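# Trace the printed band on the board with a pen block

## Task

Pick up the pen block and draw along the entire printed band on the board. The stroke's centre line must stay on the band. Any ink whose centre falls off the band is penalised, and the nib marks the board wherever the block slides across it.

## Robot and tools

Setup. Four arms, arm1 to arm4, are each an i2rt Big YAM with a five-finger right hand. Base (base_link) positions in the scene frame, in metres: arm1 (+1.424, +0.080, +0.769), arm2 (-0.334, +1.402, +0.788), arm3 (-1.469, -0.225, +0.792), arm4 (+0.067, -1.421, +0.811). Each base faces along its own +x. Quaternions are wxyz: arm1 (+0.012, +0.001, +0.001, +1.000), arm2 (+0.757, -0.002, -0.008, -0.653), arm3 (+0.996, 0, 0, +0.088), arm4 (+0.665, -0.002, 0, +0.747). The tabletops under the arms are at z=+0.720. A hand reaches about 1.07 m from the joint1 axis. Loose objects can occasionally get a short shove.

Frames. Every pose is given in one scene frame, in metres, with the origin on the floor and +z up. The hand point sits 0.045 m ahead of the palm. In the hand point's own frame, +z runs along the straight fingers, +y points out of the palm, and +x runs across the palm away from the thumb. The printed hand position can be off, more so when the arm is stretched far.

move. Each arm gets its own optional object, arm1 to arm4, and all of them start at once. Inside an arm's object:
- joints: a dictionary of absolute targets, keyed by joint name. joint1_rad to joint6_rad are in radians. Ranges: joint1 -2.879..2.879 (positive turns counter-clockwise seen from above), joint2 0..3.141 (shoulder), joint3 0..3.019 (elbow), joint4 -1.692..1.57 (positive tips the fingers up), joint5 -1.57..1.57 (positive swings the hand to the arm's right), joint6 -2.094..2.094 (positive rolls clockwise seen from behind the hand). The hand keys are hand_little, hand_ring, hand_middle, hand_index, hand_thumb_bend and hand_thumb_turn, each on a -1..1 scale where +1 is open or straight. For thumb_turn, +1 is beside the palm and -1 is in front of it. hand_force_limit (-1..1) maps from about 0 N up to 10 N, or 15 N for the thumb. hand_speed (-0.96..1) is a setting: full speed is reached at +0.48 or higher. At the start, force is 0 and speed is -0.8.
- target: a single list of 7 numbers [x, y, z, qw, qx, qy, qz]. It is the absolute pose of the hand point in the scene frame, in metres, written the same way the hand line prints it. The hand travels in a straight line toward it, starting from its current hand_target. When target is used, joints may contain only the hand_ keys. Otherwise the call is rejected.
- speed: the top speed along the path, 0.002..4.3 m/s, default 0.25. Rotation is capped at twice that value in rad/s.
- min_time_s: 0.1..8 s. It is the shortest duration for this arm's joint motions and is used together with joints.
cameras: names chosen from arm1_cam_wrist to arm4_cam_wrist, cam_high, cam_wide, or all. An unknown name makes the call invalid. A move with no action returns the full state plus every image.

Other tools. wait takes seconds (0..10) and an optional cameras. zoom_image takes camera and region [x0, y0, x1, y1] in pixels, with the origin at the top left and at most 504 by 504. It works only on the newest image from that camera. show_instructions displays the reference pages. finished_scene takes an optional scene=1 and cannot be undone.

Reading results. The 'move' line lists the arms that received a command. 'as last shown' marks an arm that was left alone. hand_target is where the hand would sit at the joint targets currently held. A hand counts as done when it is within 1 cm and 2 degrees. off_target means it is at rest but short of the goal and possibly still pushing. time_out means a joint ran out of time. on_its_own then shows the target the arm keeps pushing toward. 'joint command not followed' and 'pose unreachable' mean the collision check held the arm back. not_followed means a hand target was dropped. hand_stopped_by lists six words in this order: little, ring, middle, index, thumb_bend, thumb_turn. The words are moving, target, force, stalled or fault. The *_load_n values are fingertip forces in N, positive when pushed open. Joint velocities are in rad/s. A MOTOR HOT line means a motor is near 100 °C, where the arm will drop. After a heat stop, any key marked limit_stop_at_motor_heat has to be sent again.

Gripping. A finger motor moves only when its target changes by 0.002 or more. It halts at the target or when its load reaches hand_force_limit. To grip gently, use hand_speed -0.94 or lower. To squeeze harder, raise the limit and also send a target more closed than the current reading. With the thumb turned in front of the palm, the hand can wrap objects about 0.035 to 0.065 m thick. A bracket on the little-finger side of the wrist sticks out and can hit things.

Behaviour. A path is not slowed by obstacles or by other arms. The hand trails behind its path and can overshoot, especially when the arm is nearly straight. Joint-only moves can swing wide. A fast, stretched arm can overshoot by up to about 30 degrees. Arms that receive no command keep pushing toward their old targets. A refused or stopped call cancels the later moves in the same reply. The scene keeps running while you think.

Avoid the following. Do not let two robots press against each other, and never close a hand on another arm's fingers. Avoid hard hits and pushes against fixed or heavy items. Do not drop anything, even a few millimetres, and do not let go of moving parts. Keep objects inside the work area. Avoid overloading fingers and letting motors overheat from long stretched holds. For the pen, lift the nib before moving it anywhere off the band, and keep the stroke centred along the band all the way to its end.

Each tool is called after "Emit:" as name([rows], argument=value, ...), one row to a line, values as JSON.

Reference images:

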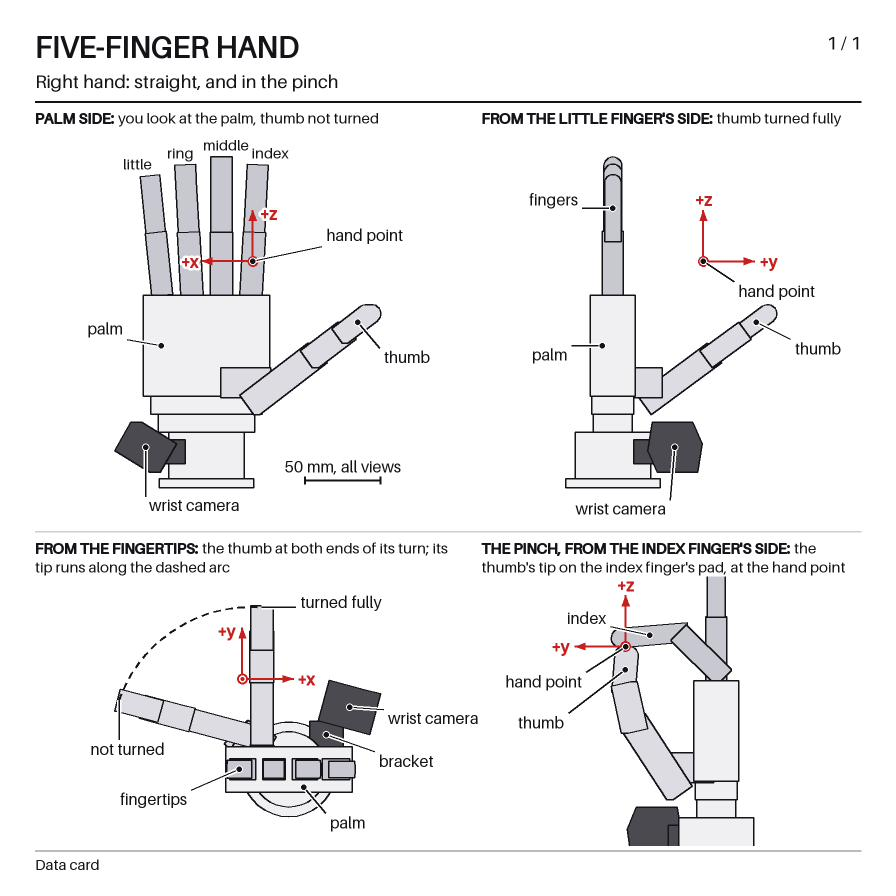

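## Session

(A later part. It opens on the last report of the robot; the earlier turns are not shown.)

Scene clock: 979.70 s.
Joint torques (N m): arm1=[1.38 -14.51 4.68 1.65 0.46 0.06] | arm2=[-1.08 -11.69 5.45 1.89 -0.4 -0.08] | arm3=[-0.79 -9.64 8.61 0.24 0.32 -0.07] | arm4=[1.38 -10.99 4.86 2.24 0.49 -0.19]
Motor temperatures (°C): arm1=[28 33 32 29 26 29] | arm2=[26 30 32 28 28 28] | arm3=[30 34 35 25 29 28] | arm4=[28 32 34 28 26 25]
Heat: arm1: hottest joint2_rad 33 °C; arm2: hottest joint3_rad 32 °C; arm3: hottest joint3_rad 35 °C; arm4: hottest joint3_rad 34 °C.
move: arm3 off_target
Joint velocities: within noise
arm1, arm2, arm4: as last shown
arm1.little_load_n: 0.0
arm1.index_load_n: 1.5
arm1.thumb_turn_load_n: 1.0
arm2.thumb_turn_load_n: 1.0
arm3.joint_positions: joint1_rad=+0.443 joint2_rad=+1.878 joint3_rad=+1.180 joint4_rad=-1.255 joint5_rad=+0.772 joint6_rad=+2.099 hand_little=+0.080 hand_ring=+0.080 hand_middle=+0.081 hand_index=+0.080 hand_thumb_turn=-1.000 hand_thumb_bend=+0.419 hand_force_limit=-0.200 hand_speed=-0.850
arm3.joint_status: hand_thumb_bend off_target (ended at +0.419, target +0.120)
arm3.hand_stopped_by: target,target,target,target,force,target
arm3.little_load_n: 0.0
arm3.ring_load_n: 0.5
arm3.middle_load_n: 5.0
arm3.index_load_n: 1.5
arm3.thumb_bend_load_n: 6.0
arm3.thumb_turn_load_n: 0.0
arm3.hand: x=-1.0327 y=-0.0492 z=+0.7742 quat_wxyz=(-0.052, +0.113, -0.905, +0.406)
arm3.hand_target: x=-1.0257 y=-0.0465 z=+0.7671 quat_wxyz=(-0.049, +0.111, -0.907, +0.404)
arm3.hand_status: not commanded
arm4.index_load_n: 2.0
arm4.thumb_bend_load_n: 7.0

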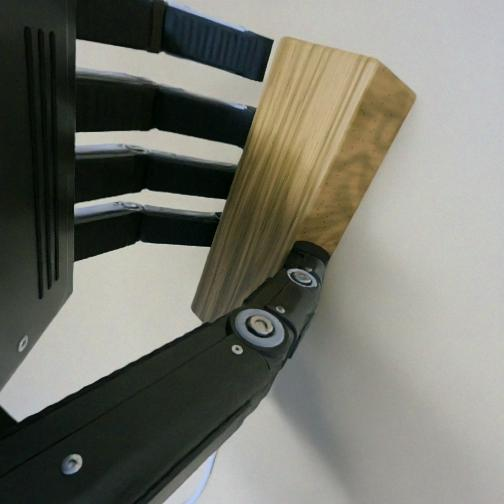

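Emit:
move(cameras=["cam_high", "cam_wide"])

Emit:
zoom_image(camera="cam_wide", region=[120, 180, 372, 320])

Scene clock: 1000.13 s.
Joint torques (N m): arm1=[1.32 -14.45 4.7 1.66 0.47 0.06] | arm2=[-1.14 -11.63 5.46 1.87 -0.4 -0.08] | arm3=[-0.26 -9.64 8.72 0.32 0.37 -0.03] | arm4=[1.08 -11.05 4.85 2.21 0.51 -0.19]
Motor temperatures (°C): arm1=[28 33 32 29 26 29] | arm2=[26 30 32 28 28 28] | arm3=[30 34 35 25 29 28] | arm4=[28 32 34 28 26 25]
Heat: arm1: hottest joint2_rad 33 °C; arm2: hottest joint3_rad 32 °C; arm3: hottest joint3_rad 35 °C; arm4: hottest joint3_rad 34 °C.
Joint velocities: within noise
arm1.joint_positions: joint1_rad=-0.171 joint2_rad=+1.670 joint3_rad=+0.782 joint4_rad=+0.129 joint5_rad=+0.662 joint6_rad=+0.517 hand_little=+0.080 hand_ring=+0.080 hand_middle=+0.081 hand_index=+0.080 hand_thumb_turn=-1.000 hand_thumb_bend=+0.439 hand_force_limit=-0.200 hand_speed=-0.850
arm1.joint_status: not commanded
arm1.hand_stopped_by: target,target,target,target,force,target
arm1.little_load_n: 0.0
arm1.ring_load_n: 0.0
arm1.middle_load_n: 5.5
arm1.index_load_n: 1.0
arm1.thumb_bend_load_n: 6.0
arm1.thumb_turn_load_n: 0.5
arm1.hand: x=+0.9165 y=+0.2572 z=+0.7670 quat_wxyz=(-0.460, +0.844, +0.244, -0.130) (m; scene frame)
arm1.hand_target: x=+0.9156 y=+0.2511 z=+0.7602 quat_wxyz=(-0.458, +0.844, +0.245, -0.133) (m; scene frame)
arm1.hand_status: not commanded
arm2.joint_positions: joint1_rad=+0.138 joint2_rad=+1.754 joint3_rad=+0.862 joint4_rad=+0.195 joint5_rad=-0.552 joint6_rad=-0.419 hand_little=+0.080 hand_ring=+0.080 hand_middle=+0.081 hand_index=+0.080 hand_thumb_turn=-1.000 hand_thumb_bend=+0.377 hand_force_limit=-0.200 hand_speed=-0.850
arm2.joint_status: not commanded
arm2.hand_stopped_by: target,target,target,target,force,target
arm2.little_load_n: 0.0
arm2.ring_load_n: 1.5
arm2.middle_load_n: 4.0
arm2.index_load_n: 2.0
arm2.thumb_bend_load_n: 6.0
arm2.thumb_turn_load_n: 1.0
arm2.hand: x=-0.0824 y=+0.9173 z=+0.7860 quat_wxyz=(-0.220, +0.408, -0.775, +0.430) (m; scene frame)
arm2.hand_target: x=-0.0875 y=+0.9216 z=+0.7743 quat_wxyz=(-0.220, +0.406, -0.780, +0.423) (m; scene frame)
arm2.hand_status: not commanded
arm3.joint_positions: joint1_rad=+0.443 joint2_rad=+1.878 joint3_rad=+1.180 joint4_rad=-1.255 joint5_rad=+0.772 joint6_rad=+2.099 hand_little=+0.080 hand_ring=+0.080 hand_middle=+0.081 hand_index=+0.080 hand_thumb_turn=-1.000 hand_thumb_bend=+0.419 hand_force_limit=-0.200 hand_speed=-0.850
arm3.joint_status: hand_thumb_bend off_target (ended at +0.419, target +0.120)
arm3.hand_stopped_by: target,target,target,target,force,target
arm3.little_load_n: 0.0
arm3.ring_load_n: 0.5
arm3.middle_load_n: 5.0
arm3.index_load_n: 1.5
arm3.thumb_bend_load_n: 6.0
arm3.thumb_turn_load_n: 0.5
arm3.hand: x=-1.0327 y=-0.0492 z=+0.7742 quat_wxyz=(-0.052, +0.113, -0.905, +0.406) (m; scene frame)
arm3.hand_target: x=-1.0257 y=-0.0465 z=+0.7671 quat_wxyz=(-0.049, +0.111, -0.907, +0.404) (m; scene frame)
arm3.hand_status: not commanded
arm4.joint_positions: joint1_rad=-0.354 joint2_rad=+1.706 joint3_rad=+0.694 joint4_rad=+0.153 joint5_rad=+0.772 joint6_rad=+0.701 hand_little=+0.080 hand_ring=+0.080 hand_middle=+0.081 hand_index=+0.080 hand_thumb_turn=-1.000 hand_thumb_bend=+0.442 hand_force_limit=-0.200 hand_speed=-0.850
arm4.joint_status: not commanded
arm4.hand_stopped_by: target,target,target,target,force,target
arm4.little_load_n: 0.0
arm4.ring_load_n: 0.0
arm4.middle_load_n: 6.5
arm4.index_load_n: 2.0
arm4.thumb_bend_load_n: 7.0
arm4.thumb_turn_load_n: 0.5
arm4.hand: x=+0.2714 y=-0.9660 z=+0.7723 quat_wxyz=(-0.395, +0.715, -0.509, +0.271) (m; scene frame)
arm4.hand_target: x=+0.2659 y=-0.9682 z=+0.7651 quat_wxyz=(-0.392, +0.722, -0.501, +0.272) (m; scene frame)
arm4.hand_status: not commanded
pictures: cam_high, cam_wide

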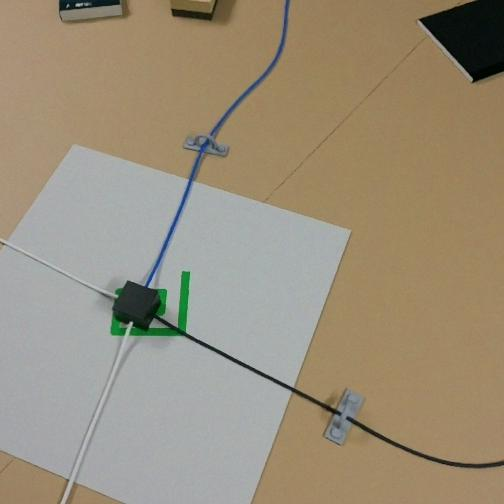

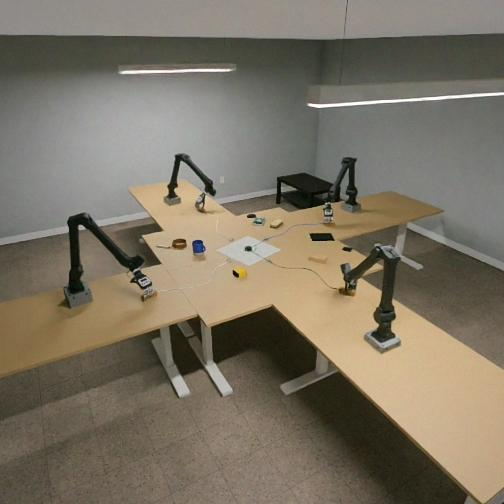

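Scaled by 2.000 from the camera's image (finer frame: 720x720).

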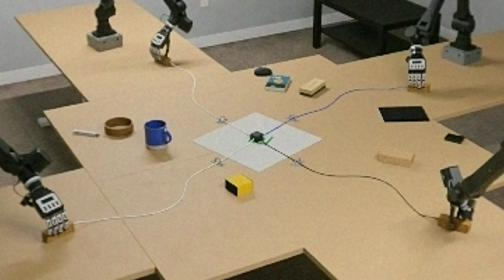

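Emit:
move(arm1={"target": [0.9344, 0.2579, 0.7720, 0.4584, -0.8441, -0.2445, 0.1328], "speed": 0.05}, arm2={"target": [-0.0879, 0.9416, 0.7860, 0.2203, -0.4057, 0.7795, -0.4233], "speed": 0.05}, arm3={"target": [-1.0457, -0.0458, 0.7790, 0.0496, -0.1114, 0.9067, -0.4037], "speed": 0.05}, arm4={"target": [0.2705, -0.9877, 0.7770, 0.3921, -0.7220, 0.5009, -0.2720], "speed": 0.05}, cameras=["arm1_cam_wrist", "arm2_cam_wrist", "arm3_cam_wrist", "arm4_cam_wrist", "cam_high", "cam_wide"])

Scene clock: 1032.60 s.
Joint torques (N m): arm1=[-0.44 -16.32 4.72 1.13 0.27 -0.15] | arm2=[-0.15 -12.63 5.34 1.42 -0.22 0] | arm3=[0.5 -12.98 6.3 -0.18 0.42 0.05] | arm4=[-0.67 -12.34 5.15 2 0.47 -0.24]
Motor temperatures (°C): arm1=[28 33 32 29 26 29] | arm2=[26 30 32 28 28 28] | arm3=[30 34 35 25 29 28] | arm4=[28 32 34 28 26 25]
Heat: arm1: hottest joint2_rad 33 °C; arm2: hottest joint3_rad 32 °C; arm3: hottest joint3_rad 35 °C; arm4: hottest joint3_rad 34 °C.
move: arm1 done; arm2 done; arm3 done; arm4 done
Joint velocities: within noise
arm1.joint_positions: joint1_rad=-0.172 joint2_rad=+1.634 joint3_rad=+0.737 joint4_rad=+0.135 joint5_rad=+0.650 joint6_rad=+0.517 hand_little=+0.080 hand_ring=+0.080 hand_middle=+0.081 hand_index=+0.080 hand_thumb_turn=-1.000 hand_thumb_bend=+0.439 hand_force_limit=-0.200 hand_speed=-0.850
arm1.joint_status: not commanded
arm1.hand_stopped_by: target,target,target,target,force,target
arm1.little_load_n: 0.0
arm1.ring_load_n: 0.0
arm1.middle_load_n: 5.5
arm1.index_load_n: 1.0
arm1.thumb_bend_load_n: 5.5
arm1.thumb_turn_load_n: 0.5
arm1.hand: x=+0.9323 y=+0.2526 z=+0.7672 quat_wxyz=(-0.456, +0.845, +0.247, -0.132)
arm1.hand_target: x=+0.9344 y=+0.2579 z=+0.7719 quat_wxyz=(-0.458, +0.844, +0.244, -0.133)
arm1.hand_status: done (0.007 m and 0.5 deg from the pose sent, 0.019 m and 0.4 deg at the start)
arm2.joint_positions: joint1_rad=+0.138 joint2_rad=+1.709 joint3_rad=+0.812 joint4_rad=+0.198 joint5_rad=-0.547 joint6_rad=-0.419 hand_little=+0.080 hand_ring=+0.080 hand_middle=+0.080 hand_index=+0.080 hand_thumb_turn=-1.000 hand_thumb_bend=+0.375 hand_force_limit=-0.200 hand_speed=-0.850
arm2.joint_status: not commanded
arm2.hand_stopped_by: target,target,target,target,force,target
arm2.little_load_n: 0.0
arm2.ring_load_n: 0.0
arm2.middle_load_n: 0.0
arm2.index_load_n: 0.0
arm2.thumb_bend_load_n: 0.0
arm2.thumb_turn_load_n: 0.0
arm2.hand: x=-0.0885 y=+0.9340 z=+0.7897 quat_wxyz=(-0.218, +0.407, -0.776, +0.429)
arm2.hand_target: x=-0.0880 y=+0.9415 z=+0.7859 quat_wxyz=(-0.220, +0.406, -0.780, +0.423)
arm2.hand_status: done (0.009 m and 0.8 deg from the pose sent, 0.025 m and 1.0 deg at the start)
arm3.joint_positions: joint1_rad=+0.455 joint2_rad=+1.869 joint3_rad=+1.167 joint4_rad=-1.267 joint5_rad=+0.759 joint6_rad=+2.118 hand_little=+0.080 hand_ring=+0.080 hand_middle=+0.081 hand_index=+0.080 hand_thumb_turn=-1.000 hand_thumb_bend=+0.419 hand_force_limit=-0.200 hand_speed=-0.850
arm3.joint_status: not commanded
arm3.hand_stopped_by: target,target,target,target,force,target
arm3.little_load_n: 0.0
arm3.ring_load_n: 0.0
arm3.middle_load_n: 5.0
arm3.index_load_n: 2.0
arm3.thumb_bend_load_n: 5.5
arm3.thumb_turn_load_n: 0.5
arm3.hand: x=-1.0418 y=-0.0474 z=+0.7743 quat_wxyz=(-0.048, +0.111, -0.907, +0.404)
arm3.hand_target: x=-1.0457 y=-0.0459 z=+0.7789 quat_wxyz=(-0.050, +0.112, -0.907, +0.404)
arm3.hand_status: done (0.006 m and 0.2 deg from the pose sent, 0.014 m and 0.4 deg at the start; a joint's target at an end of its range on 14 of 30 steps)
arm4.joint_positions: joint1_rad=-0.358 joint2_rad=+1.661 joint3_rad=+0.643 joint4_rad=+0.158 joint5_rad=+0.757 joint6_rad=+0.681 hand_little=+0.080 hand_ring=+0.080 hand_middle=+0.081 hand_index=+0.080 hand_thumb_turn=-1.000 hand_thumb_bend=+0.442 hand_force_limit=-0.200 hand_speed=-0.850
arm4.joint_status: not commanded
arm4.hand_stopped_by: target,target,target,target,force,target
arm4.little_load_n: 0.0
arm4.ring_load_n: 0.0
arm4.middle_load_n: 7.0
arm4.index_load_n: 2.0
arm4.thumb_bend_load_n: 6.5
arm4.thumb_turn_load_n: 0.0
arm4.hand: x=+0.2664 y=-0.9851 z=+0.7742 quat_wxyz=(-0.391, +0.723, -0.502, +0.269)
arm4.hand_target: x=+0.2706 y=-0.9877 z=+0.7770 quat_wxyz=(-0.392, +0.722, -0.501, +0.272)
arm4.hand_status: done (0.006 m and 0.4 deg from the pose sent, 0.022 m and 1.3 deg at the start)

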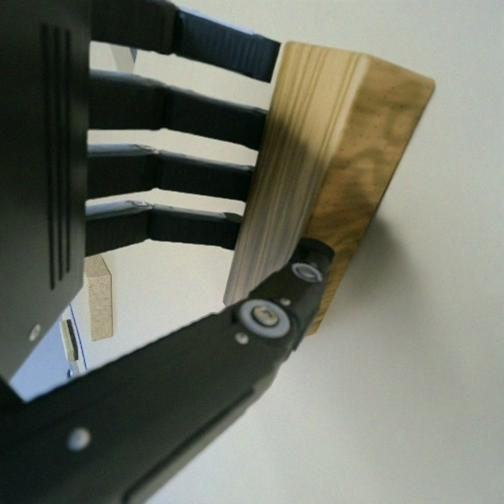

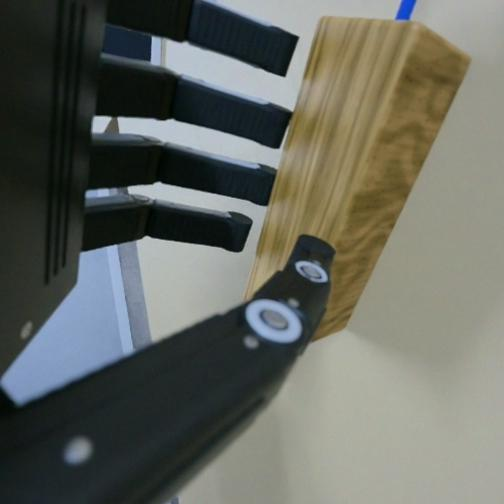

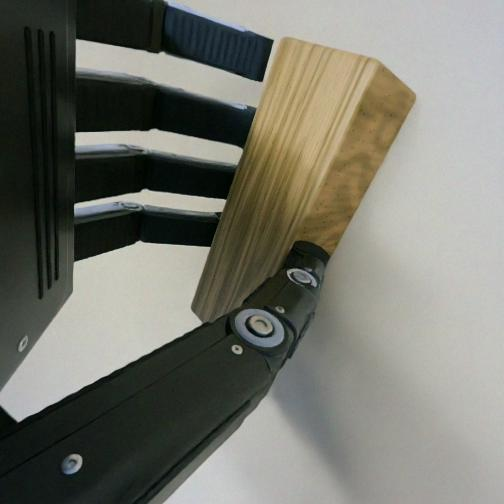

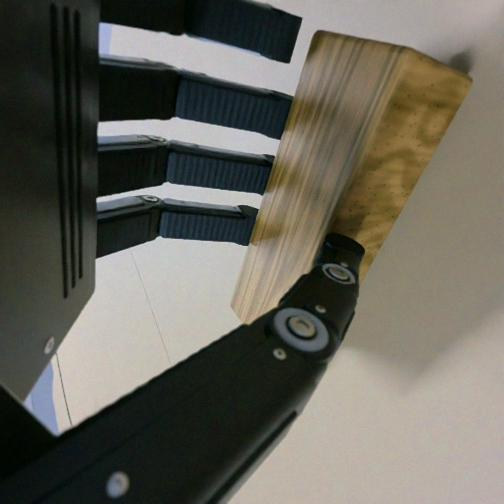

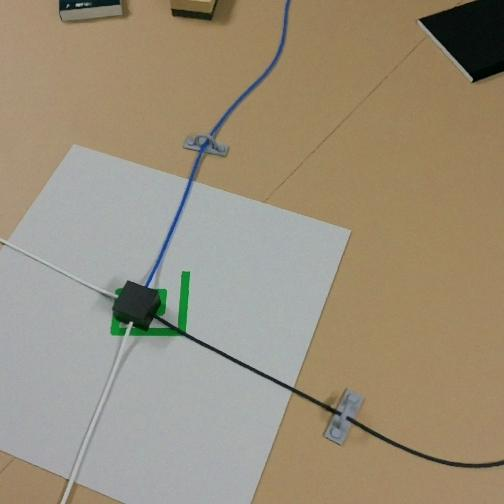

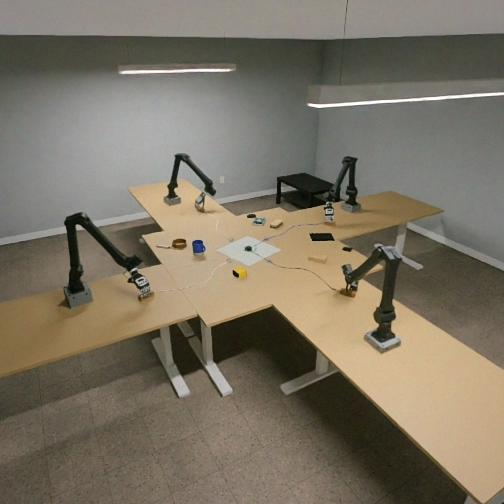

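Emit:
move(arm2={"joints": {"hand_thumb_bend": 0.75, "hand_little": 0.4, "hand_ring": 0.4, "hand_middle": 0.4, "hand_index": 0.4}})

Emit:
move(arm2={"target": [-0.0880, 0.9415, 0.7680, 0.2203, -0.4057, 0.7795, -0.4233], "speed": 0.03}, cameras=["arm2_cam_wrist"])

Scene clock: 1045.43 s.
Joint torques (N m): arm1=[-0.38 -16.26 4.72 1.14 0.27 -0.15] | arm2=[-0.21 -12.69 5.34 1.43 -0.24 0] | arm3=[0.56 -12.28 6.24 -0.46 0.46 0.07] | arm4=[-0.15 -12.1 5.05 1.92 0.46 -0.21]
Motor temperatures (°C): arm1=[28 33 32 29 26 29] | arm2=[26 30 32 28 28 28] | arm3=[30 34 35 25 29 28] | arm4=[28 32 34 28 26 25]
Heat: arm1: hottest joint2_rad 33 °C; arm2: hottest joint3_rad 32 °C; arm3: hottest joint3_rad 35 °C; arm4: hottest joint3_rad 34 °C.
move: arm2 done
Joint velocities: within noise
arm1, arm3, arm4: as last shown
arm1.middle_load_n: 6.0
arm2.joint_positions: joint1_rad=+0.138 joint2_rad=+1.709 joint3_rad=+0.812 joint4_rad=+0.198 joint5_rad=-0.547 joint6_rad=-0.419 hand_little=+0.400 hand_ring=+0.400 hand_middle=+0.400 hand_index=+0.400 hand_thumb_turn=-1.000 hand_thumb_bend=+0.750 hand_force_limit=-0.200 hand_speed=-0.850
arm2.joint_status: all done
arm2.hand_stopped_by: target,target,target,target,target,target
arm2.little_load_n: 0.0
arm2.ring_load_n: 0.0
arm2.middle_load_n: 0.0
arm2.index_load_n: 0.0
arm2.thumb_bend_load_n: 0.0
arm2.thumb_turn_load_n: 0.0
arm2.hand: x=-0.0885 y=+0.9340 z=+0.7897 quat_wxyz=(-0.218, +0.407, -0.776, +0.429)
arm2.hand_target: x=-0.0880 y=+0.9415 z=+0.7860 quat_wxyz=(-0.220, +0.406, -0.780, +0.423)
arm2.hand_status: not commanded
arm3.little_load_n: 0.5
arm3.index_load_n: 1.5
arm3.hand: x=-1.0418 y=-0.0474 z=+0.7744 quat_wxyz=(-0.048, +0.111, -0.907, +0.404)
arm4.middle_load_n: 6.5
arm4.hand: x=+0.2664 y=-0.9851 z=+0.7742 quat_wxyz=(-0.391, +0.723, -0.502, +0.270)
pictures: none

Scene clock: 1046.57 s.
Joint torques (N m): arm1=[-0.38 -16.32 4.72 1.14 0.26 -0.15] | arm2=[-0.21 -11.16 5.23 1.94 -0.26 0] | arm3=[-0.03 -12.16 6.11 -0.5 0.4 0.04] | arm4=[-0.15 -12.22 4.96 1.98 0.49 -0.22]
Motor temperatures (°C): arm1=[28 33 32 29 26 29] | arm2=[26 30 32 28 28 28] | arm3=[30 34 35 25 29 28] | arm4=[28 32 34 28 26 25]
Heat: arm1: hottest joint2_rad 33 °C; arm2: hottest joint3_rad 32 °C; arm3: hottest joint3_rad 35 °C; arm4: hottest joint3_rad 34 °C.
move: arm2 off_target
Joint velocities: within noise
arm1, arm3, arm4: as last shown
arm1.middle_load_n: 5.5
arm1.thumb_bend_load_n: 6.0
arm2.joint_positions: joint1_rad=+0.138 joint2_rad=+1.734 joint3_rad=+0.801 joint4_rad=+0.237 joint5_rad=-0.547 joint6_rad=-0.419 hand_little=+0.400 hand_ring=+0.400 hand_middle=+0.400 hand_index=+0.400 hand_thumb_turn=-1.000 hand_thumb_bend=+0.750 hand_force_limit=-0.200 hand_speed=-0.850
arm2.joint_status: not commanded
arm2.hand_stopped_by: target,target,target,target,target,target
arm2.little_load_n: 0.0
arm2.ring_load_n: 0.0
arm2.middle_load_n: 0.0
arm2.index_load_n: 0.0
arm2.thumb_bend_load_n: 0.0
arm2.thumb_turn_load_n: 0.0
arm2.hand: x=-0.0887 y=+0.9348 z=+0.7788 quat_wxyz=(-0.218, +0.407, -0.775, +0.431)
arm2.hand_target: x=-0.0882 y=+0.9416 z=+0.7683 quat_wxyz=(-0.220, +0.406, -0.780, +0.423)
arm2.hand_status: off_target (0.013 m and 1.0 deg from the pose sent, 0.023 m and 0.8 deg at the start)
arm3.little_load_n: 0.0
arm3.middle_load_n: 5.5

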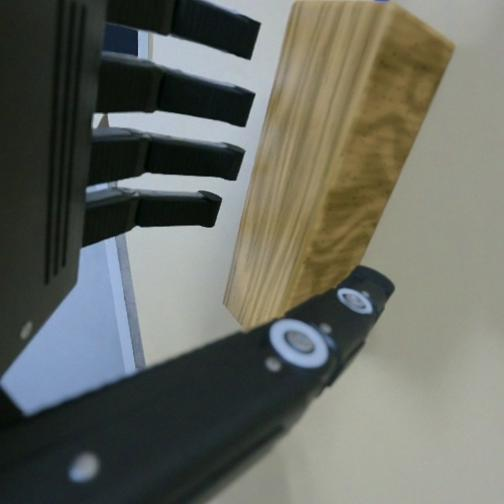

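Emit:
move(arm2={"joints": {"hand_little": 0.08, "hand_ring": 0.08, "hand_middle": 0.08, "hand_index": 0.08}})

Emit:
move(arm2={"joints": {"hand_thumb_bend": 0.12}}, cameras=["arm2_cam_wrist"])

Scene clock: 1051.40 s.
Joint torques (N m): arm1=[-0.44 -16.32 4.72 1.14 0.26 -0.15] | arm2=[-0.21 -11.11 5.2 1.92 -0.25 0.01] | arm3=[-0.09 -12.34 6.19 -0.4 0.49 0.07] | arm4=[0.03 -11.63 5.04 1.96 0.45 -0.25]
Motor temperatures (°C): arm1=[28 33 32 29 26 29] | arm2=[26 30 32 28 28 28] | arm3=[30 34 35 25 29 28] | arm4=[28 32 34 28 26 25]
Heat: arm1: hottest joint2_rad 33 °C; arm2: hottest joint3_rad 32 °C; arm3: hottest joint3_rad 35 °C; arm4: hottest joint3_rad 34 °C.
move: arm2 done
Joint velocities: within noise
arm1, arm3, arm4: as last shown
arm1.index_load_n: 1.5
arm1.thumb_bend_load_n: 5.5
arm2.joint_positions: joint1_rad=+0.138 joint2_rad=+1.734 joint3_rad=+0.801 joint4_rad=+0.237 joint5_rad=-0.547 joint6_rad=-0.419 hand_little=+0.080 hand_ring=+0.080 hand_middle=+0.080 hand_index=+0.080 hand_thumb_turn=-1.000 hand_thumb_bend=+0.750 hand_force_limit=-0.200 hand_speed=-0.850
arm2.joint_status: all done
arm2.hand_stopped_by: target,target,target,target,target,target
arm2.little_load_n: 0.0
arm2.ring_load_n: 0.0
arm2.middle_load_n: 0.0
arm2.index_load_n: 0.0
arm2.thumb_bend_load_n: 0.0
arm2.thumb_turn_load_n: 0.0
arm2.hand: x=-0.0886 y=+0.9348 z=+0.7789 quat_wxyz=(-0.218, +0.407, -0.775, +0.431)
arm2.hand_target: x=-0.0882 y=+0.9416 z=+0.7683 quat_wxyz=(-0.220, +0.406, -0.780, +0.423)
arm2.hand_status: not commanded
arm3.ring_load_n: 0.5
arm3.middle_load_n: 5.0
arm4.index_load_n: 1.5
pictures: none

Scene clock: 1054.17 s.
Joint torques (N m): arm1=[-0.5 -16.32 4.71 1.14 0.27 -0.15] | arm2=[-0.15 -11.11 5.22 1.94 -0.25 -0.01] | arm3=[-0.38 -11.81 6.3 -0.25 0.44 0.06] | arm4=[-0.26 -11.99 5.07 2.09 0.47 -0.22]
Motor temperatures (°C): arm1=[28 33 32 29 26 29] | arm2=[26 30 32 28 28 28] | arm3=[30 34 35 25 29 28] | arm4=[28 32 34 28 26 25]
Heat: arm1: hottest joint2_rad 33 °C; arm2: hottest joint3_rad 32 °C; arm3: hottest joint3_rad 35 °C; arm4: hottest joint3_rad 34 °C.
move: arm2 off_target
Joint velocities: within noise
arm1, arm3, arm4: as last shown
arm1.middle_load_n: 6.0
arm2.joint_positions: joint1_rad=+0.138 joint2_rad=+1.734 joint3_rad=+0.801 joint4_rad=+0.237 joint5_rad=-0.547 joint6_rad=-0.419 hand_little=+0.080 hand_ring=+0.080 hand_middle=+0.081 hand_index=+0.080 hand_thumb_turn=-1.000 hand_thumb_bend=+0.391 hand_force_limit=-0.200 hand_speed=-0.850
arm2.joint_status: hand_thumb_bend off_target (ended at +0.391, target +0.120)
arm2.hand_stopped_by: target,target,target,target,force,target
arm2.little_load_n: 0.0
arm2.ring_load_n: 2.5
arm2.middle_load_n: 4.0
arm2.index_load_n: 1.5
arm2.thumb_bend_load_n: 6.5
arm2.thumb_turn_load_n: 4.0
arm2.hand: x=-0.0886 y=+0.9348 z=+0.7789 quat_wxyz=(-0.218, +0.407, -0.775, +0.431)
arm2.hand_target: x=-0.0882 y=+0.9416 z=+0.7683 quat_wxyz=(-0.220, +0.406, -0.780, +0.423)
arm2.hand_status: not commanded
arm3.middle_load_n: 5.5
arm4.middle_load_n: 7.0
arm4.index_load_n: 2.0

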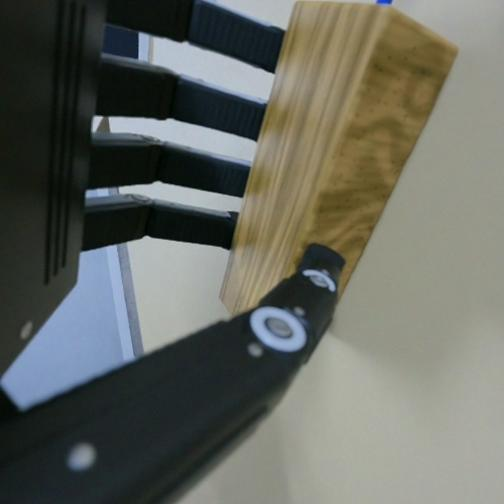

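Emit:
move(arm1={"joints": {"hand_force_limit": 0.2, "hand_thumb_bend": 0.0}}, arm2={"joints": {"hand_force_limit": 0.2, "hand_thumb_bend": 0.0}}, arm3={"joints": {"hand_force_limit": 0.2, "hand_thumb_bend": 0.0}}, arm4={"joints": {"hand_force_limit": 0.2, "hand_thumb_bend": 0.0}})

Emit:
move(arm1={"target": [0.9581, 0.2658, 0.7800, 0.4584, -0.8441, -0.2445, 0.1328], "speed": 0.05}, arm2={"target": [-0.0887, 0.9716, 0.7860, 0.2203, -0.4057, 0.7795, -0.4233], "speed": 0.05}, arm3={"target": [-1.0707, -0.0450, 0.7850, 0.0496, -0.1114, 0.9067, -0.4037], "speed": 0.05}, arm4={"target": [0.2764, -1.0120, 0.7830, 0.3921, -0.7220, 0.5009, -0.2720], "speed": 0.05}, cameras=["arm1_cam_wrist", "arm2_cam_wrist", "arm3_cam_wrist", "arm4_cam_wrist", "cam_high", "cam_wide"])

Emit:
zoom_image(camera="cam_wide", region=[120, 180, 372, 320])

Scene clock: 1068.77 s.
Joint torques (N m): arm1=[-0.44 -16.26 4.71 1.13 0.26 -0.15] | arm2=[-0.32 -11.05 5.22 1.92 -0.26 0] | arm3=[0.56 -12.57 6.02 -0.47 0.46 0.07] | arm4=[-0.09 -12.04 4.96 2.1 0.46 -0.22]
Motor temperatures (°C): arm1=[28 33 32 29 26 29] | arm2=[26 31 32 28 28 28] | arm3=[29 34 35 25 29 28] | arm4=[27 32 34 28 26 25]
Heat: arm1: hottest joint2_rad 33 °C; arm2: hottest joint3_rad 32 °C; arm3: hottest joint3_rad 35 °C; arm4: hottest joint3_rad 34 °C.
move: arm1 off_target; arm2 off_target; arm3 off_target; arm4 off_target
Joint velocities: within noise
arm1.joint_positions: joint1_rad=-0.172 joint2_rad=+1.634 joint3_rad=+0.737 joint4_rad=+0.135 joint5_rad=+0.650 joint6_rad=+0.517 hand_little=+0.080 hand_ring=+0.080 hand_middle=+0.081 hand_index=+0.080 hand_thumb_turn=-1.000 hand_thumb_bend=+0.416 hand_force_limit=+0.200 hand_speed=-0.850
arm1.joint_status: hand_thumb_bend off_target (ended at +0.416, target +0.000); the others done
arm1.hand_stopped_by: target,target,target,target,force,target
arm1.little_load_n: 0.0
arm1.ring_load_n: 1.0
arm1.middle_load_n: 7.5
arm1.index_load_n: 3.0
arm1.thumb_bend_load_n: 9.5
arm1.thumb_turn_load_n: 1.0
arm1.hand: x=+0.9323 y=+0.2526 z=+0.7672 quat_wxyz=(-0.456, +0.845, +0.247, -0.132)
arm1.hand_target: x=+0.9345 y=+0.2579 z=+0.7718 quat_wxyz=(-0.458, +0.844, +0.244, -0.133)
arm1.hand_status: not commanded
arm2.joint_positions: joint1_rad=+0.138 joint2_rad=+1.734 joint3_rad=+0.801 joint4_rad=+0.237 joint5_rad=-0.547 joint6_rad=-0.419 hand_little=+0.080 hand_ring=+0.080 hand_middle=+0.081 hand_index=+0.080 hand_thumb_turn=-1.000 hand_thumb_bend=+0.356 hand_force_limit=+0.200 hand_speed=-0.850
arm2.joint_status: hand_thumb_bend off_target (ended at +0.356, target +0.000); the others done
arm2.hand_stopped_by: target,target,target,target,force,target
arm2.little_load_n: 0.0
arm2.ring_load_n: 4.0
arm2.middle_load_n: 5.0
arm2.index_load_n: 3.0
arm2.thumb_bend_load_n: 9.0
arm2.thumb_turn_load_n: 4.0
arm2.hand: x=-0.0886 y=+0.9348 z=+0.7789 quat_wxyz=(-0.218, +0.407, -0.775, +0.431)
arm2.hand_target: x=-0.0882 y=+0.9416 z=+0.7683 quat_wxyz=(-0.220, +0.406, -0.780, +0.423)
arm2.hand_status: not commanded
arm3.joint_positions: joint1_rad=+0.455 joint2_rad=+1.869 joint3_rad=+1.167 joint4_rad=-1.267 joint5_rad=+0.759 joint6_rad=+2.118 hand_little=+0.080 hand_ring=+0.080 hand_middle=+0.081 hand_index=+0.080 hand_thumb_turn=-1.000 hand_thumb_bend=+0.376 hand_force_limit=+0.200 hand_speed=-0.850
arm3.joint_status: hand_thumb_bend off_target (ended at +0.376, target +0.000); the others done
arm3.hand_stopped_by: target,target,target,target,force,target
arm3.little_load_n: 0.0
arm3.ring_load_n: 1.5
arm3.middle_load_n: 6.5
arm3.index_load_n: 3.5
arm3.thumb_bend_load_n: 9.0
arm3.thumb_turn_load_n: 1.0
arm3.hand: x=-1.0418 y=-0.0474 z=+0.7745 quat_wxyz=(-0.048, +0.111, -0.907, +0.404)
arm3.hand_target: x=-1.0457 y=-0.0459 z=+0.7788 quat_wxyz=(-0.049, +0.112, -0.907, +0.404)
arm3.hand_status: not commanded
arm4.joint_positions: joint1_rad=-0.358 joint2_rad=+1.661 joint3_rad=+0.643 joint4_rad=+0.158 joint5_rad=+0.757 joint6_rad=+0.681 hand_little=+0.080 hand_ring=+0.080 hand_middle=+0.081 hand_index=+0.080 hand_thumb_turn=-1.000 hand_thumb_bend=+0.427 hand_force_limit=+0.200 hand_speed=-0.850
arm4.joint_status: hand_thumb_bend off_target (ended at +0.427, target +0.000); the others done
arm4.hand_stopped_by: target,target,target,target,force,target
arm4.little_load_n: 0.0
arm4.ring_load_n: 0.0
arm4.middle_load_n: 9.0
arm4.index_load_n: 3.5
arm4.thumb_bend_load_n: 9.5
arm4.thumb_turn_load_n: 0.0
arm4.hand: x=+0.2664 y=-0.9851 z=+0.7742 quat_wxyz=(-0.391, +0.723, -0.502, +0.270)
arm4.hand_target: x=+0.2706 y=-0.9877 z=+0.7770 quat_wxyz=(-0.392, +0.722, -0.501, +0.272)
arm4.hand_status: not commanded
pictures: none

Scene clock: 1070.00 s.
Joint torques (N m): arm1=[-0.5 -15.5 4.89 1.43 0.27 -0.17] | arm2=[-0.03 -11.87 5.41 1.17 -0.28 0.05] | arm3=[-0.44 -11.99 6.3 -0.06 0.45 0.03] | arm4=[0.32 -10.93 5 2.5 0.44 -0.23]
Motor temperatures (°C): arm1=[28 33 32 29 26 29] | arm2=[26 31 32 28 28 28] | arm3=[29 34 34 25 29 28] | arm4=[27 32 34 28 26 25]
Heat: arm1: hottest joint2_rad 33 °C; arm2: hottest joint3_rad 32 °C; arm3: hottest joint2_rad 34 °C; arm4: hottest joint3_rad 34 °C.
move: arm1 done; arm2 done; arm3 done; arm4 done
Joint velocities: within noise
arm1.joint_positions: joint1_rad=-0.205 joint2_rad=+1.569 joint3_rad=+0.679 joint4_rad=+0.135 joint5_rad=+0.625 joint6_rad=+0.491 hand_little=+0.080 hand_ring=+0.080 hand_middle=+0.081 hand_index=+0.080 hand_thumb_turn=-1.000 hand_thumb_bend=+0.416 hand_force_limit=+0.200 hand_speed=-0.850
arm1.joint_status: not commanded
arm1.hand_stopped_by: target,target,target,target,force,target
arm1.little_load_n: 0.0
arm1.ring_load_n: 1.0
arm1.middle_load_n: 7.5
arm1.index_load_n: 3.5
arm1.thumb_bend_load_n: 9.5
arm1.thumb_turn_load_n: 1.0
arm1.hand: x=+0.9579 y=+0.2600 z=+0.7730 quat_wxyz=(-0.453, +0.846, +0.249, -0.129)
arm1.hand_target: x=+0.9580 y=+0.2657 z=+0.7800 quat_wxyz=(-0.458, +0.844, +0.244, -0.133)
arm1.hand_status: done (0.009 m and 1.0 deg from the pose sent, 0.032 m and 0.5 deg at the start)
arm2.joint_positions: joint1_rad=+0.156 joint2_rad=+1.655 joint3_rad=+0.725 joint4_rad=+0.240 joint5_rad=-0.531 joint6_rad=-0.409 hand_little=+0.080 hand_ring=+0.080 hand_middle=+0.081 hand_index=+0.080 hand_thumb_turn=-1.000 hand_thumb_bend=+0.356 hand_force_limit=+0.200 hand_speed=-0.850
arm2.joint_status: not commanded
arm2.hand_stopped_by: target,target,target,target,force,target
arm2.little_load_n: 0.0
arm2.ring_load_n: 3.5
arm2.middle_load_n: 5.0
arm2.index_load_n: 3.5
arm2.thumb_bend_load_n: 9.0
arm2.thumb_turn_load_n: 4.0
arm2.hand: x=-0.0902 y=+0.9638 z=+0.7878 quat_wxyz=(-0.216, +0.408, -0.776, +0.430)
arm2.hand_target: x=-0.0887 y=+0.9716 z=+0.7859 quat_wxyz=(-0.220, +0.406, -0.779, +0.423)
arm2.hand_status: done (0.008 m and 1.1 deg from the pose sent, 0.037 m and 1.0 deg at the start)
arm3.joint_positions: joint1_rad=+0.483 joint2_rad=+1.812 joint3_rad=+1.103 joint4_rad=-1.267 joint5_rad=+0.738 joint6_rad=+2.119 hand_little=+0.080 hand_ring=+0.080 hand_middle=+0.081 hand_index=+0.080 hand_thumb_turn=-1.000 hand_thumb_bend=+0.376 hand_force_limit=+0.200 hand_speed=-0.850
arm3.joint_status: not commanded
arm3.hand_stopped_by: target,target,target,target,force,target
arm3.little_load_n: 0.0
arm3.ring_load_n: 1.5
arm3.middle_load_n: 6.5
arm3.index_load_n: 3.5
arm3.thumb_bend_load_n: 9.0
arm3.thumb_turn_load_n: 1.0
arm3.hand: x=-1.0683 y=-0.0476 z=+0.7801 quat_wxyz=(-0.045, +0.123, -0.908, +0.398)
arm3.hand_target: x=-1.0705 y=-0.0453 z=+0.7849 quat_wxyz=(-0.050, +0.123, -0.909, +0.396)
arm3.hand_status: done (0.006 m and 1.6 deg from the pose sent, 0.031 m and 0.1 deg at the start; a joint's target at an end of its range on 37 of 37 steps)
arm4.joint_positions: joint1_rad=-0.392 joint2_rad=+1.602 joint3_rad=+0.581 joint4_rad=+0.173 joint5_rad=+0.734 joint6_rad=+0.647 hand_little=+0.080 hand_ring=+0.080 hand_middle=+0.081 hand_index=+0.080 hand_thumb_turn=-1.000 hand_thumb_bend=+0.427 hand_force_limit=+0.200 hand_speed=-0.850
arm4.joint_status: not commanded
arm4.hand_stopped_by: target,target,target,target,force,target
arm4.little_load_n: 0.0
arm4.ring_load_n: 0.0
arm4.middle_load_n: 9.0
arm4.index_load_n: 4.0
arm4.thumb_bend_load_n: 9.5
arm4.thumb_turn_load_n: 0.5
arm4.hand: x=+0.2721 y=-1.0110 z=+0.7790 quat_wxyz=(-0.387, +0.725, -0.502, +0.271)
arm4.hand_target: x=+0.2764 y=-1.0120 z=+0.7829 quat_wxyz=(-0.392, +0.722, -0.501, +0.272)
arm4.hand_status: done (0.006 m and 0.7 deg from the pose sent, 0.030 m and 0.4 deg at the start)

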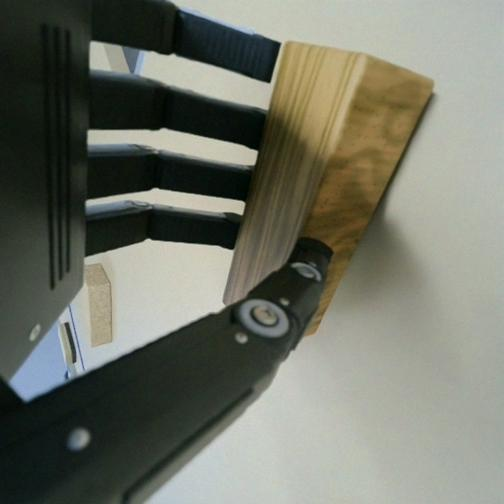

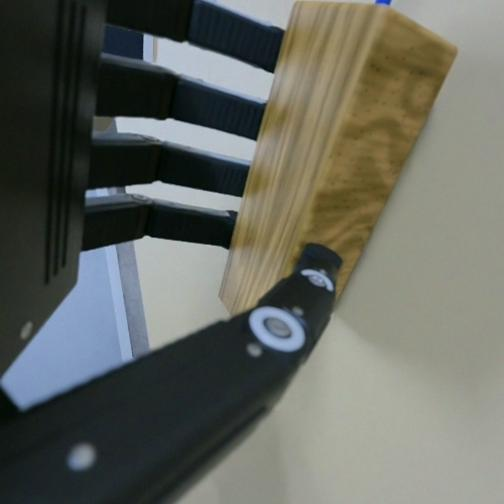

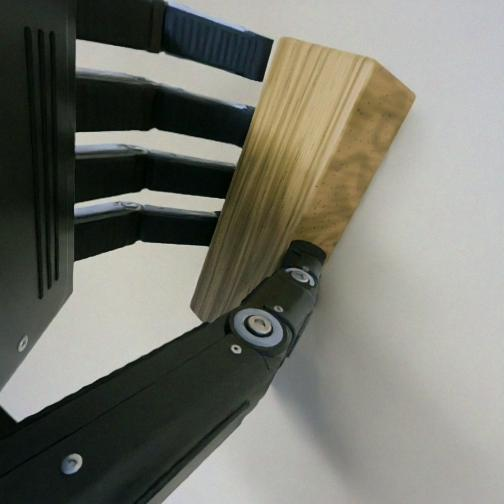

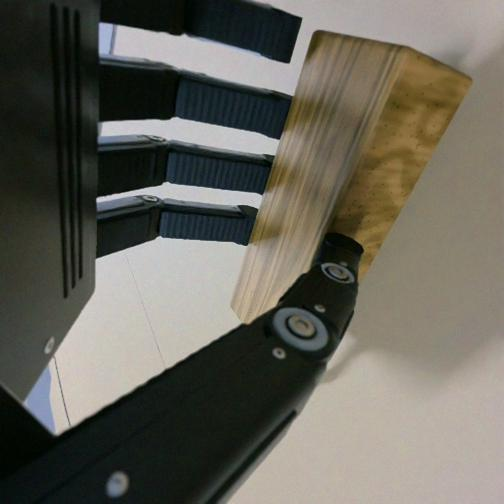

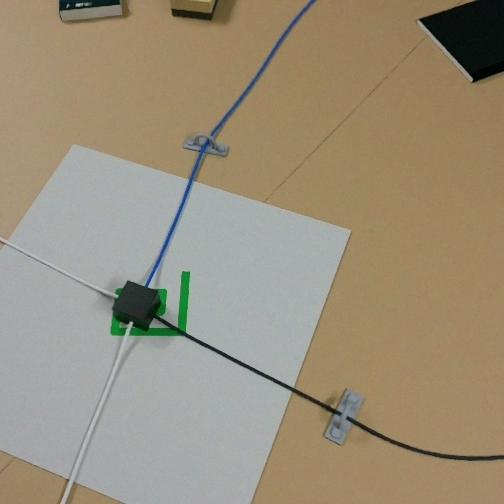

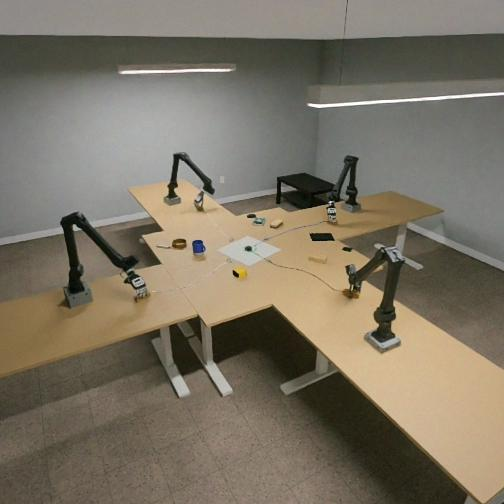

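Scaled by 2.000 from the camera's image (finer frame: 720x720).

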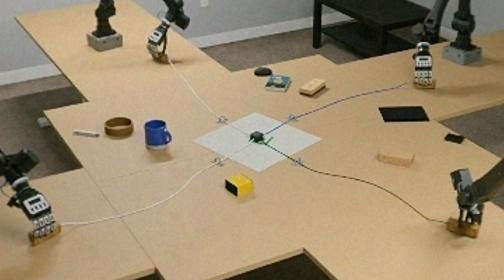

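Emit:
move(arm1={"target": [0.9723, 0.2706, 0.7800, 0.4584, -0.8441, -0.2445, 0.1328], "speed": 0.05}, arm2={"target": [-0.0889, 0.9816, 0.7860, 0.2203, -0.4057, 0.7795, -0.4233], "speed": 0.05}, arm4={"target": [0.2799, -1.0266, 0.7830, 0.3921, -0.7220, 0.5009, -0.2720], "speed": 0.05}, cameras=["cam_high", "cam_wide"])

Emit:
zoom_image(camera="cam_wide", region=[240, 210, 366, 310])

Emit:
zoom_image(camera="cam_wide", region=[120, 200, 260, 310])

Scene clock: 1087.80 s.
Joint torques (N m): arm1=[-0.5 -14.97 4.86 1.85 0.27 -0.16] | arm2=[0.03 -11.81 5.34 1.54 -0.27 0.05] | arm3=[0.21 -12.1 6.26 -0.29 0.44 0.08] | arm4=[-0.67 -10.64 4.9 2.35 0.43 -0.26]
Motor temperatures (°C): arm1=[28 33 32 29 26 29] | arm2=[26 31 32 28 28 28] | arm3=[29 34 34 25 29 28] | arm4=[27 32 34 28 26 25]
Heat: arm1: hottest joint2_rad 33 °C; arm2: hottest joint3_rad 32 °C; arm3: hottest joint2_rad 34 °C; arm4: hottest joint3_rad 34 °C.
move: arm1 off_target; arm2 done; arm4 done
Joint velocities: within noise
arm1.joint_positions: joint1_rad=-0.227 joint2_rad=+1.542 joint3_rad=+0.643 joint4_rad=+0.143 joint5_rad=+0.609 joint6_rad=+0.473 hand_little=+0.080 hand_ring=+0.080 hand_middle=+0.081 hand_index=+0.080 hand_thumb_turn=-1.000 hand_thumb_bend=+0.416 hand_force_limit=+0.200 hand_speed=-0.850
arm1.joint_status: not commanded
arm1.hand_stopped_by: target,target,target,target,force,target
arm1.little_load_n: 0.0
arm1.ring_load_n: 1.0
arm1.middle_load_n: 7.5
arm1.index_load_n: 3.5
arm1.thumb_bend_load_n: 9.5
arm1.thumb_turn_load_n: 1.0
arm1.hand: x=+0.9741 y=+0.2644 z=+0.7712 quat_wxyz=(-0.450, +0.848, +0.251, -0.125)
arm1.hand_target: x=+0.9722 y=+0.2705 z=+0.7800 quat_wxyz=(-0.458, +0.844, +0.244, -0.133)
arm1.hand_status: off_target (0.011 m and 1.6 deg from the pose sent, 0.019 m and 1.0 deg at the start)
arm2.joint_positions: joint1_rad=+0.163 joint2_rad=+1.638 joint3_rad=+0.697 joint4_rad=+0.240 joint5_rad=-0.526 joint6_rad=-0.404 hand_little=+0.080 hand_ring=+0.080 hand_middle=+0.081 hand_index=+0.080 hand_thumb_turn=-1.000 hand_thumb_bend=+0.356 hand_force_limit=+0.200 hand_speed=-0.850
arm2.joint_status: not commanded
arm2.hand_stopped_by: target,target,target,target,force,target
arm2.little_load_n: 0.0
arm2.ring_load_n: 3.5
arm2.middle_load_n: 5.0
arm2.index_load_n: 3.5
arm2.thumb_bend_load_n: 9.0
arm2.thumb_turn_load_n: 4.5
arm2.hand: x=-0.0912 y=+0.9762 z=+0.7851 quat_wxyz=(-0.217, +0.408, -0.779, +0.425)
arm2.hand_target: x=-0.0888 y=+0.9815 z=+0.7860 quat_wxyz=(-0.220, +0.406, -0.779, +0.423)
arm2.hand_status: done (0.006 m and 0.4 deg from the pose sent, 0.018 m and 1.1 deg at the start)
arm3: as last shown
arm4.joint_positions: joint1_rad=-0.415 joint2_rad=+1.577 joint3_rad=+0.543 joint4_rad=+0.201 joint5_rad=+0.719 joint6_rad=+0.626 hand_little=+0.080 hand_ring=+0.080 hand_middle=+0.081 hand_index=+0.080 hand_thumb_turn=-1.000 hand_thumb_bend=+0.427 hand_force_limit=+0.200 hand_speed=-0.850
arm4.joint_status: not commanded
arm4.hand_stopped_by: target,target,target,target,force,target
arm4.little_load_n: 0.0
arm4.ring_load_n: 0.0
arm4.middle_load_n: 9.0
arm4.index_load_n: 4.0
arm4.thumb_bend_load_n: 9.5
arm4.thumb_turn_load_n: -0.5
arm4.hand: x=+0.2756 y=-1.0257 z=+0.7789 quat_wxyz=(-0.387, +0.725, -0.502, +0.271)
arm4.hand_target: x=+0.2799 y=-1.0266 z=+0.7830 quat_wxyz=(-0.392, +0.722, -0.501, +0.272)
arm4.hand_status: done (0.006 m and 0.7 deg from the pose sent, 0.018 m and 0.7 deg at the start)

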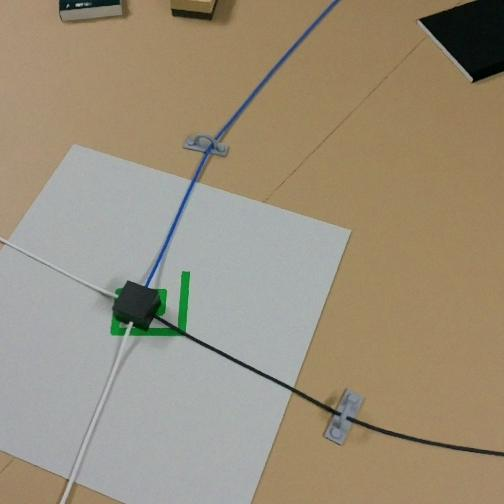

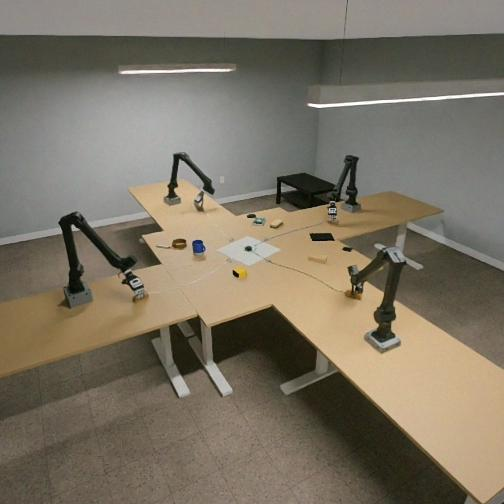

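Scaled by 4.000 from the camera's image (finer frame: 720x720).

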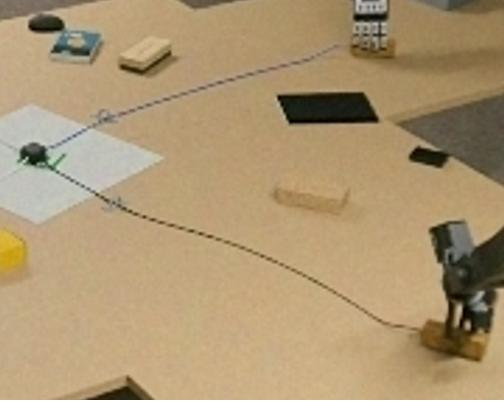

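Scaled by 3.600 from the camera's image (finer frame: 720x720).

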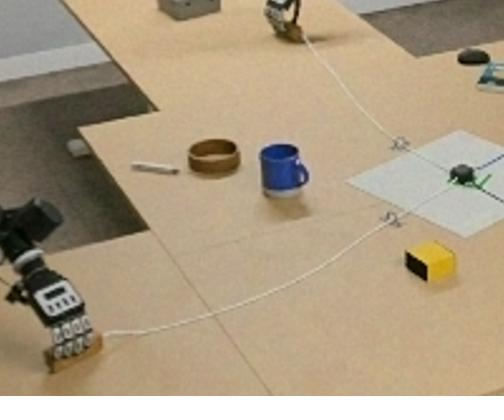

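Emit:
move(arm1={"target": [0.9837, 0.2750, 0.7820, 0.4584, -0.8441, -0.2445, 0.1328], "speed": 0.05}, arm3={"target": [-1.0757, -0.0450, 0.7850, 0.0496, -0.1114, 0.9067, -0.4037], "speed": 0.05}, arm4={"target": [0.2841, -1.0441, 0.7830, 0.3921, -0.7220, 0.5009, -0.2720], "speed": 0.05}, cameras=["cam_high", "cam_wide"])

Emit:
zoom_image(camera="cam_wide", region=[240, 210, 366, 310])

Emit:
zoom_image(camera="cam_wide", region=[120, 200, 260, 310])

Scene clock: 1109.87 s.
Joint torques (N m): arm1=[-0.44 -14.45 4.85 1.84 0.27 -0.16] | arm2=[0.03 -11.75 5.33 1.54 -0.28 0.05] | arm3=[-0.09 -11.16 6.16 -0.25 0.45 0.07] | arm4=[-0.44 -10.11 4.94 2.51 0.46 -0.26]
Motor temperatures (°C): arm1=[28 32 32 29 26 29] | arm2=[26 30 32 28 28 28] | arm3=[29 34 33 25 29 28] | arm4=[27 32 34 28 26 25]
Heat: arm1: hottest joint2_rad 32 °C; arm2: hottest joint3_rad 32 °C; arm3: hottest joint2_rad 34 °C; arm4: hottest joint3_rad 34 °C.
move: arm1 off_target; arm3 done; arm4 done
Joint velocities: within noise
arm1.joint_positions: joint1_rad=-0.247 joint2_rad=+1.514 joint3_rad=+0.616 joint4_rad=+0.151 joint5_rad=+0.593 joint6_rad=+0.458 hand_little=+0.080 hand_ring=+0.080 hand_middle=+0.081 hand_index=+0.080 hand_thumb_turn=-1.000 hand_thumb_bend=+0.416 hand_force_limit=+0.200 hand_speed=-0.850
arm1.joint_status: not commanded
arm1.hand_stopped_by: target,target,target,target,force,target
arm1.little_load_n: 0.0
arm1.ring_load_n: 1.0
arm1.middle_load_n: 8.0
arm1.index_load_n: 3.5
arm1.thumb_bend_load_n: 9.5
arm1.thumb_turn_load_n: 1.0
arm1.hand: x=+0.9852 y=+0.2687 z=+0.7735 quat_wxyz=(-0.450, +0.848, +0.251, -0.125)
arm1.hand_target: x=+0.9838 y=+0.2749 z=+0.7819 quat_wxyz=(-0.458, +0.844, +0.245, -0.132)
arm1.hand_status: off_target (0.011 m and 1.5 deg from the pose sent, 0.018 m and 1.6 deg at the start)
arm2: as last shown
arm3.joint_positions: joint1_rad=+0.487 joint2_rad=+1.803 joint3_rad=+1.090 joint4_rad=-1.267 joint5_rad=+0.735 joint6_rad=+2.119 hand_little=+0.080 hand_ring=+0.080 hand_middle=+0.081 hand_index=+0.080 hand_thumb_turn=-1.000 hand_thumb_bend=+0.376 hand_force_limit=+0.200 hand_speed=-0.850
arm3.joint_status: not commanded
arm3.hand_stopped_by: target,target,target,target,force,target
arm3.little_load_n: 0.0
arm3.ring_load_n: 1.5
arm3.middle_load_n: 6.5
arm3.index_load_n: 3.5
arm3.thumb_bend_load_n: 9.0
arm3.thumb_turn_load_n: 1.0
arm3.hand: x=-1.0732 y=-0.0485 z=+0.7803 quat_wxyz=(-0.044, +0.125, -0.908, +0.397)
arm3.hand_target: x=-1.0754 y=-0.0454 z=+0.7850 quat_wxyz=(-0.050, +0.125, -0.909, +0.395)
arm3.hand_status: done (0.006 m and 1.9 deg from the pose sent, 0.009 m and 1.6 deg at the start; a joint's target at an end of its range on 29 of 29 steps)
arm4.joint_positions: joint1_rad=-0.444 joint2_rad=+1.546 joint3_rad=+0.499 joint4_rad=+0.233 joint5_rad=+0.699 joint6_rad=+0.599 hand_little=+0.080 hand_ring=+0.080 hand_middle=+0.081 hand_index=+0.080 hand_thumb_turn=-1.000 hand_thumb_bend=+0.427 hand_force_limit=+0.200 hand_speed=-0.850
arm4.joint_status: not commanded
arm4.hand_stopped_by: target,target,target,target,force,target
arm4.little_load_n: 0.0
arm4.ring_load_n: 0.0
arm4.middle_load_n: 9.0
arm4.index_load_n: 4.0
arm4.thumb_bend_load_n: 9.5
arm4.thumb_turn_load_n: 0.0
arm4.hand: x=+0.2799 y=-1.0428 z=+0.7792 quat_wxyz=(-0.387, +0.725, -0.502, +0.270)
arm4.hand_target: x=+0.2841 y=-1.0441 z=+0.7830 quat_wxyz=(-0.392, +0.722, -0.501, +0.272)
arm4.hand_status: done (0.006 m and 0.7 deg from the pose sent, 0.021 m and 0.7 deg at the start)

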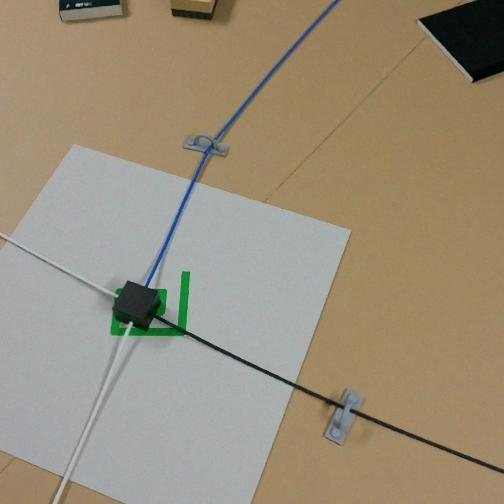

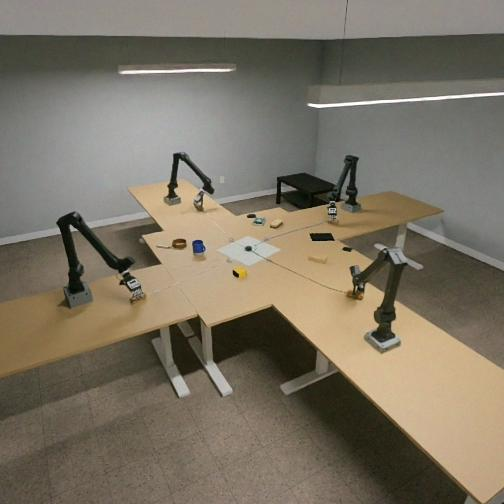

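Scaled by 4.000 from the camera's image (finer frame: 720x720).

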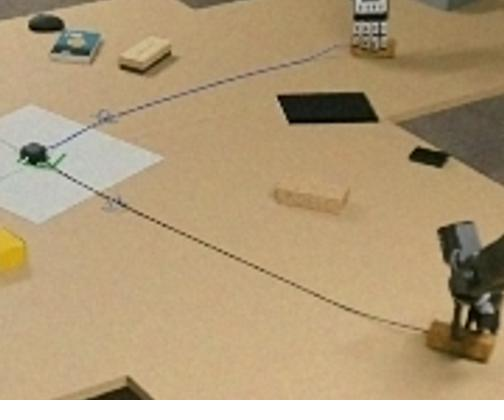

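Scaled by 3.600 from the camera's image (finer frame: 720x720).

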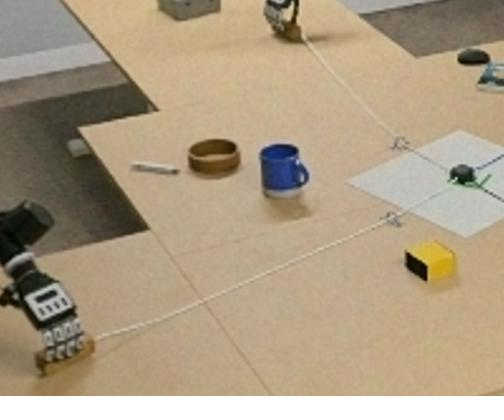

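Emit:
zoom_image(camera="cam_high", region=[90, 250, 210, 370])

Scaled by 4.200 from the camera's image (finer frame: 720x720).

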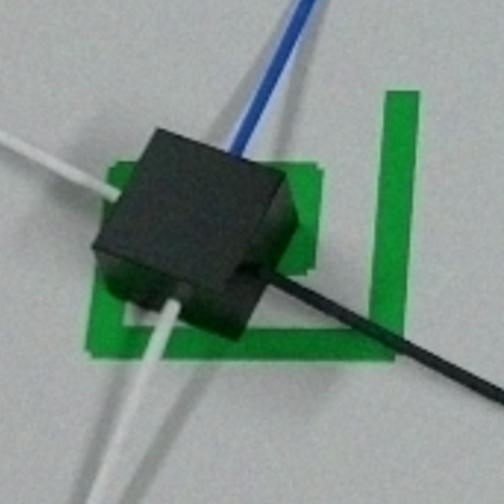

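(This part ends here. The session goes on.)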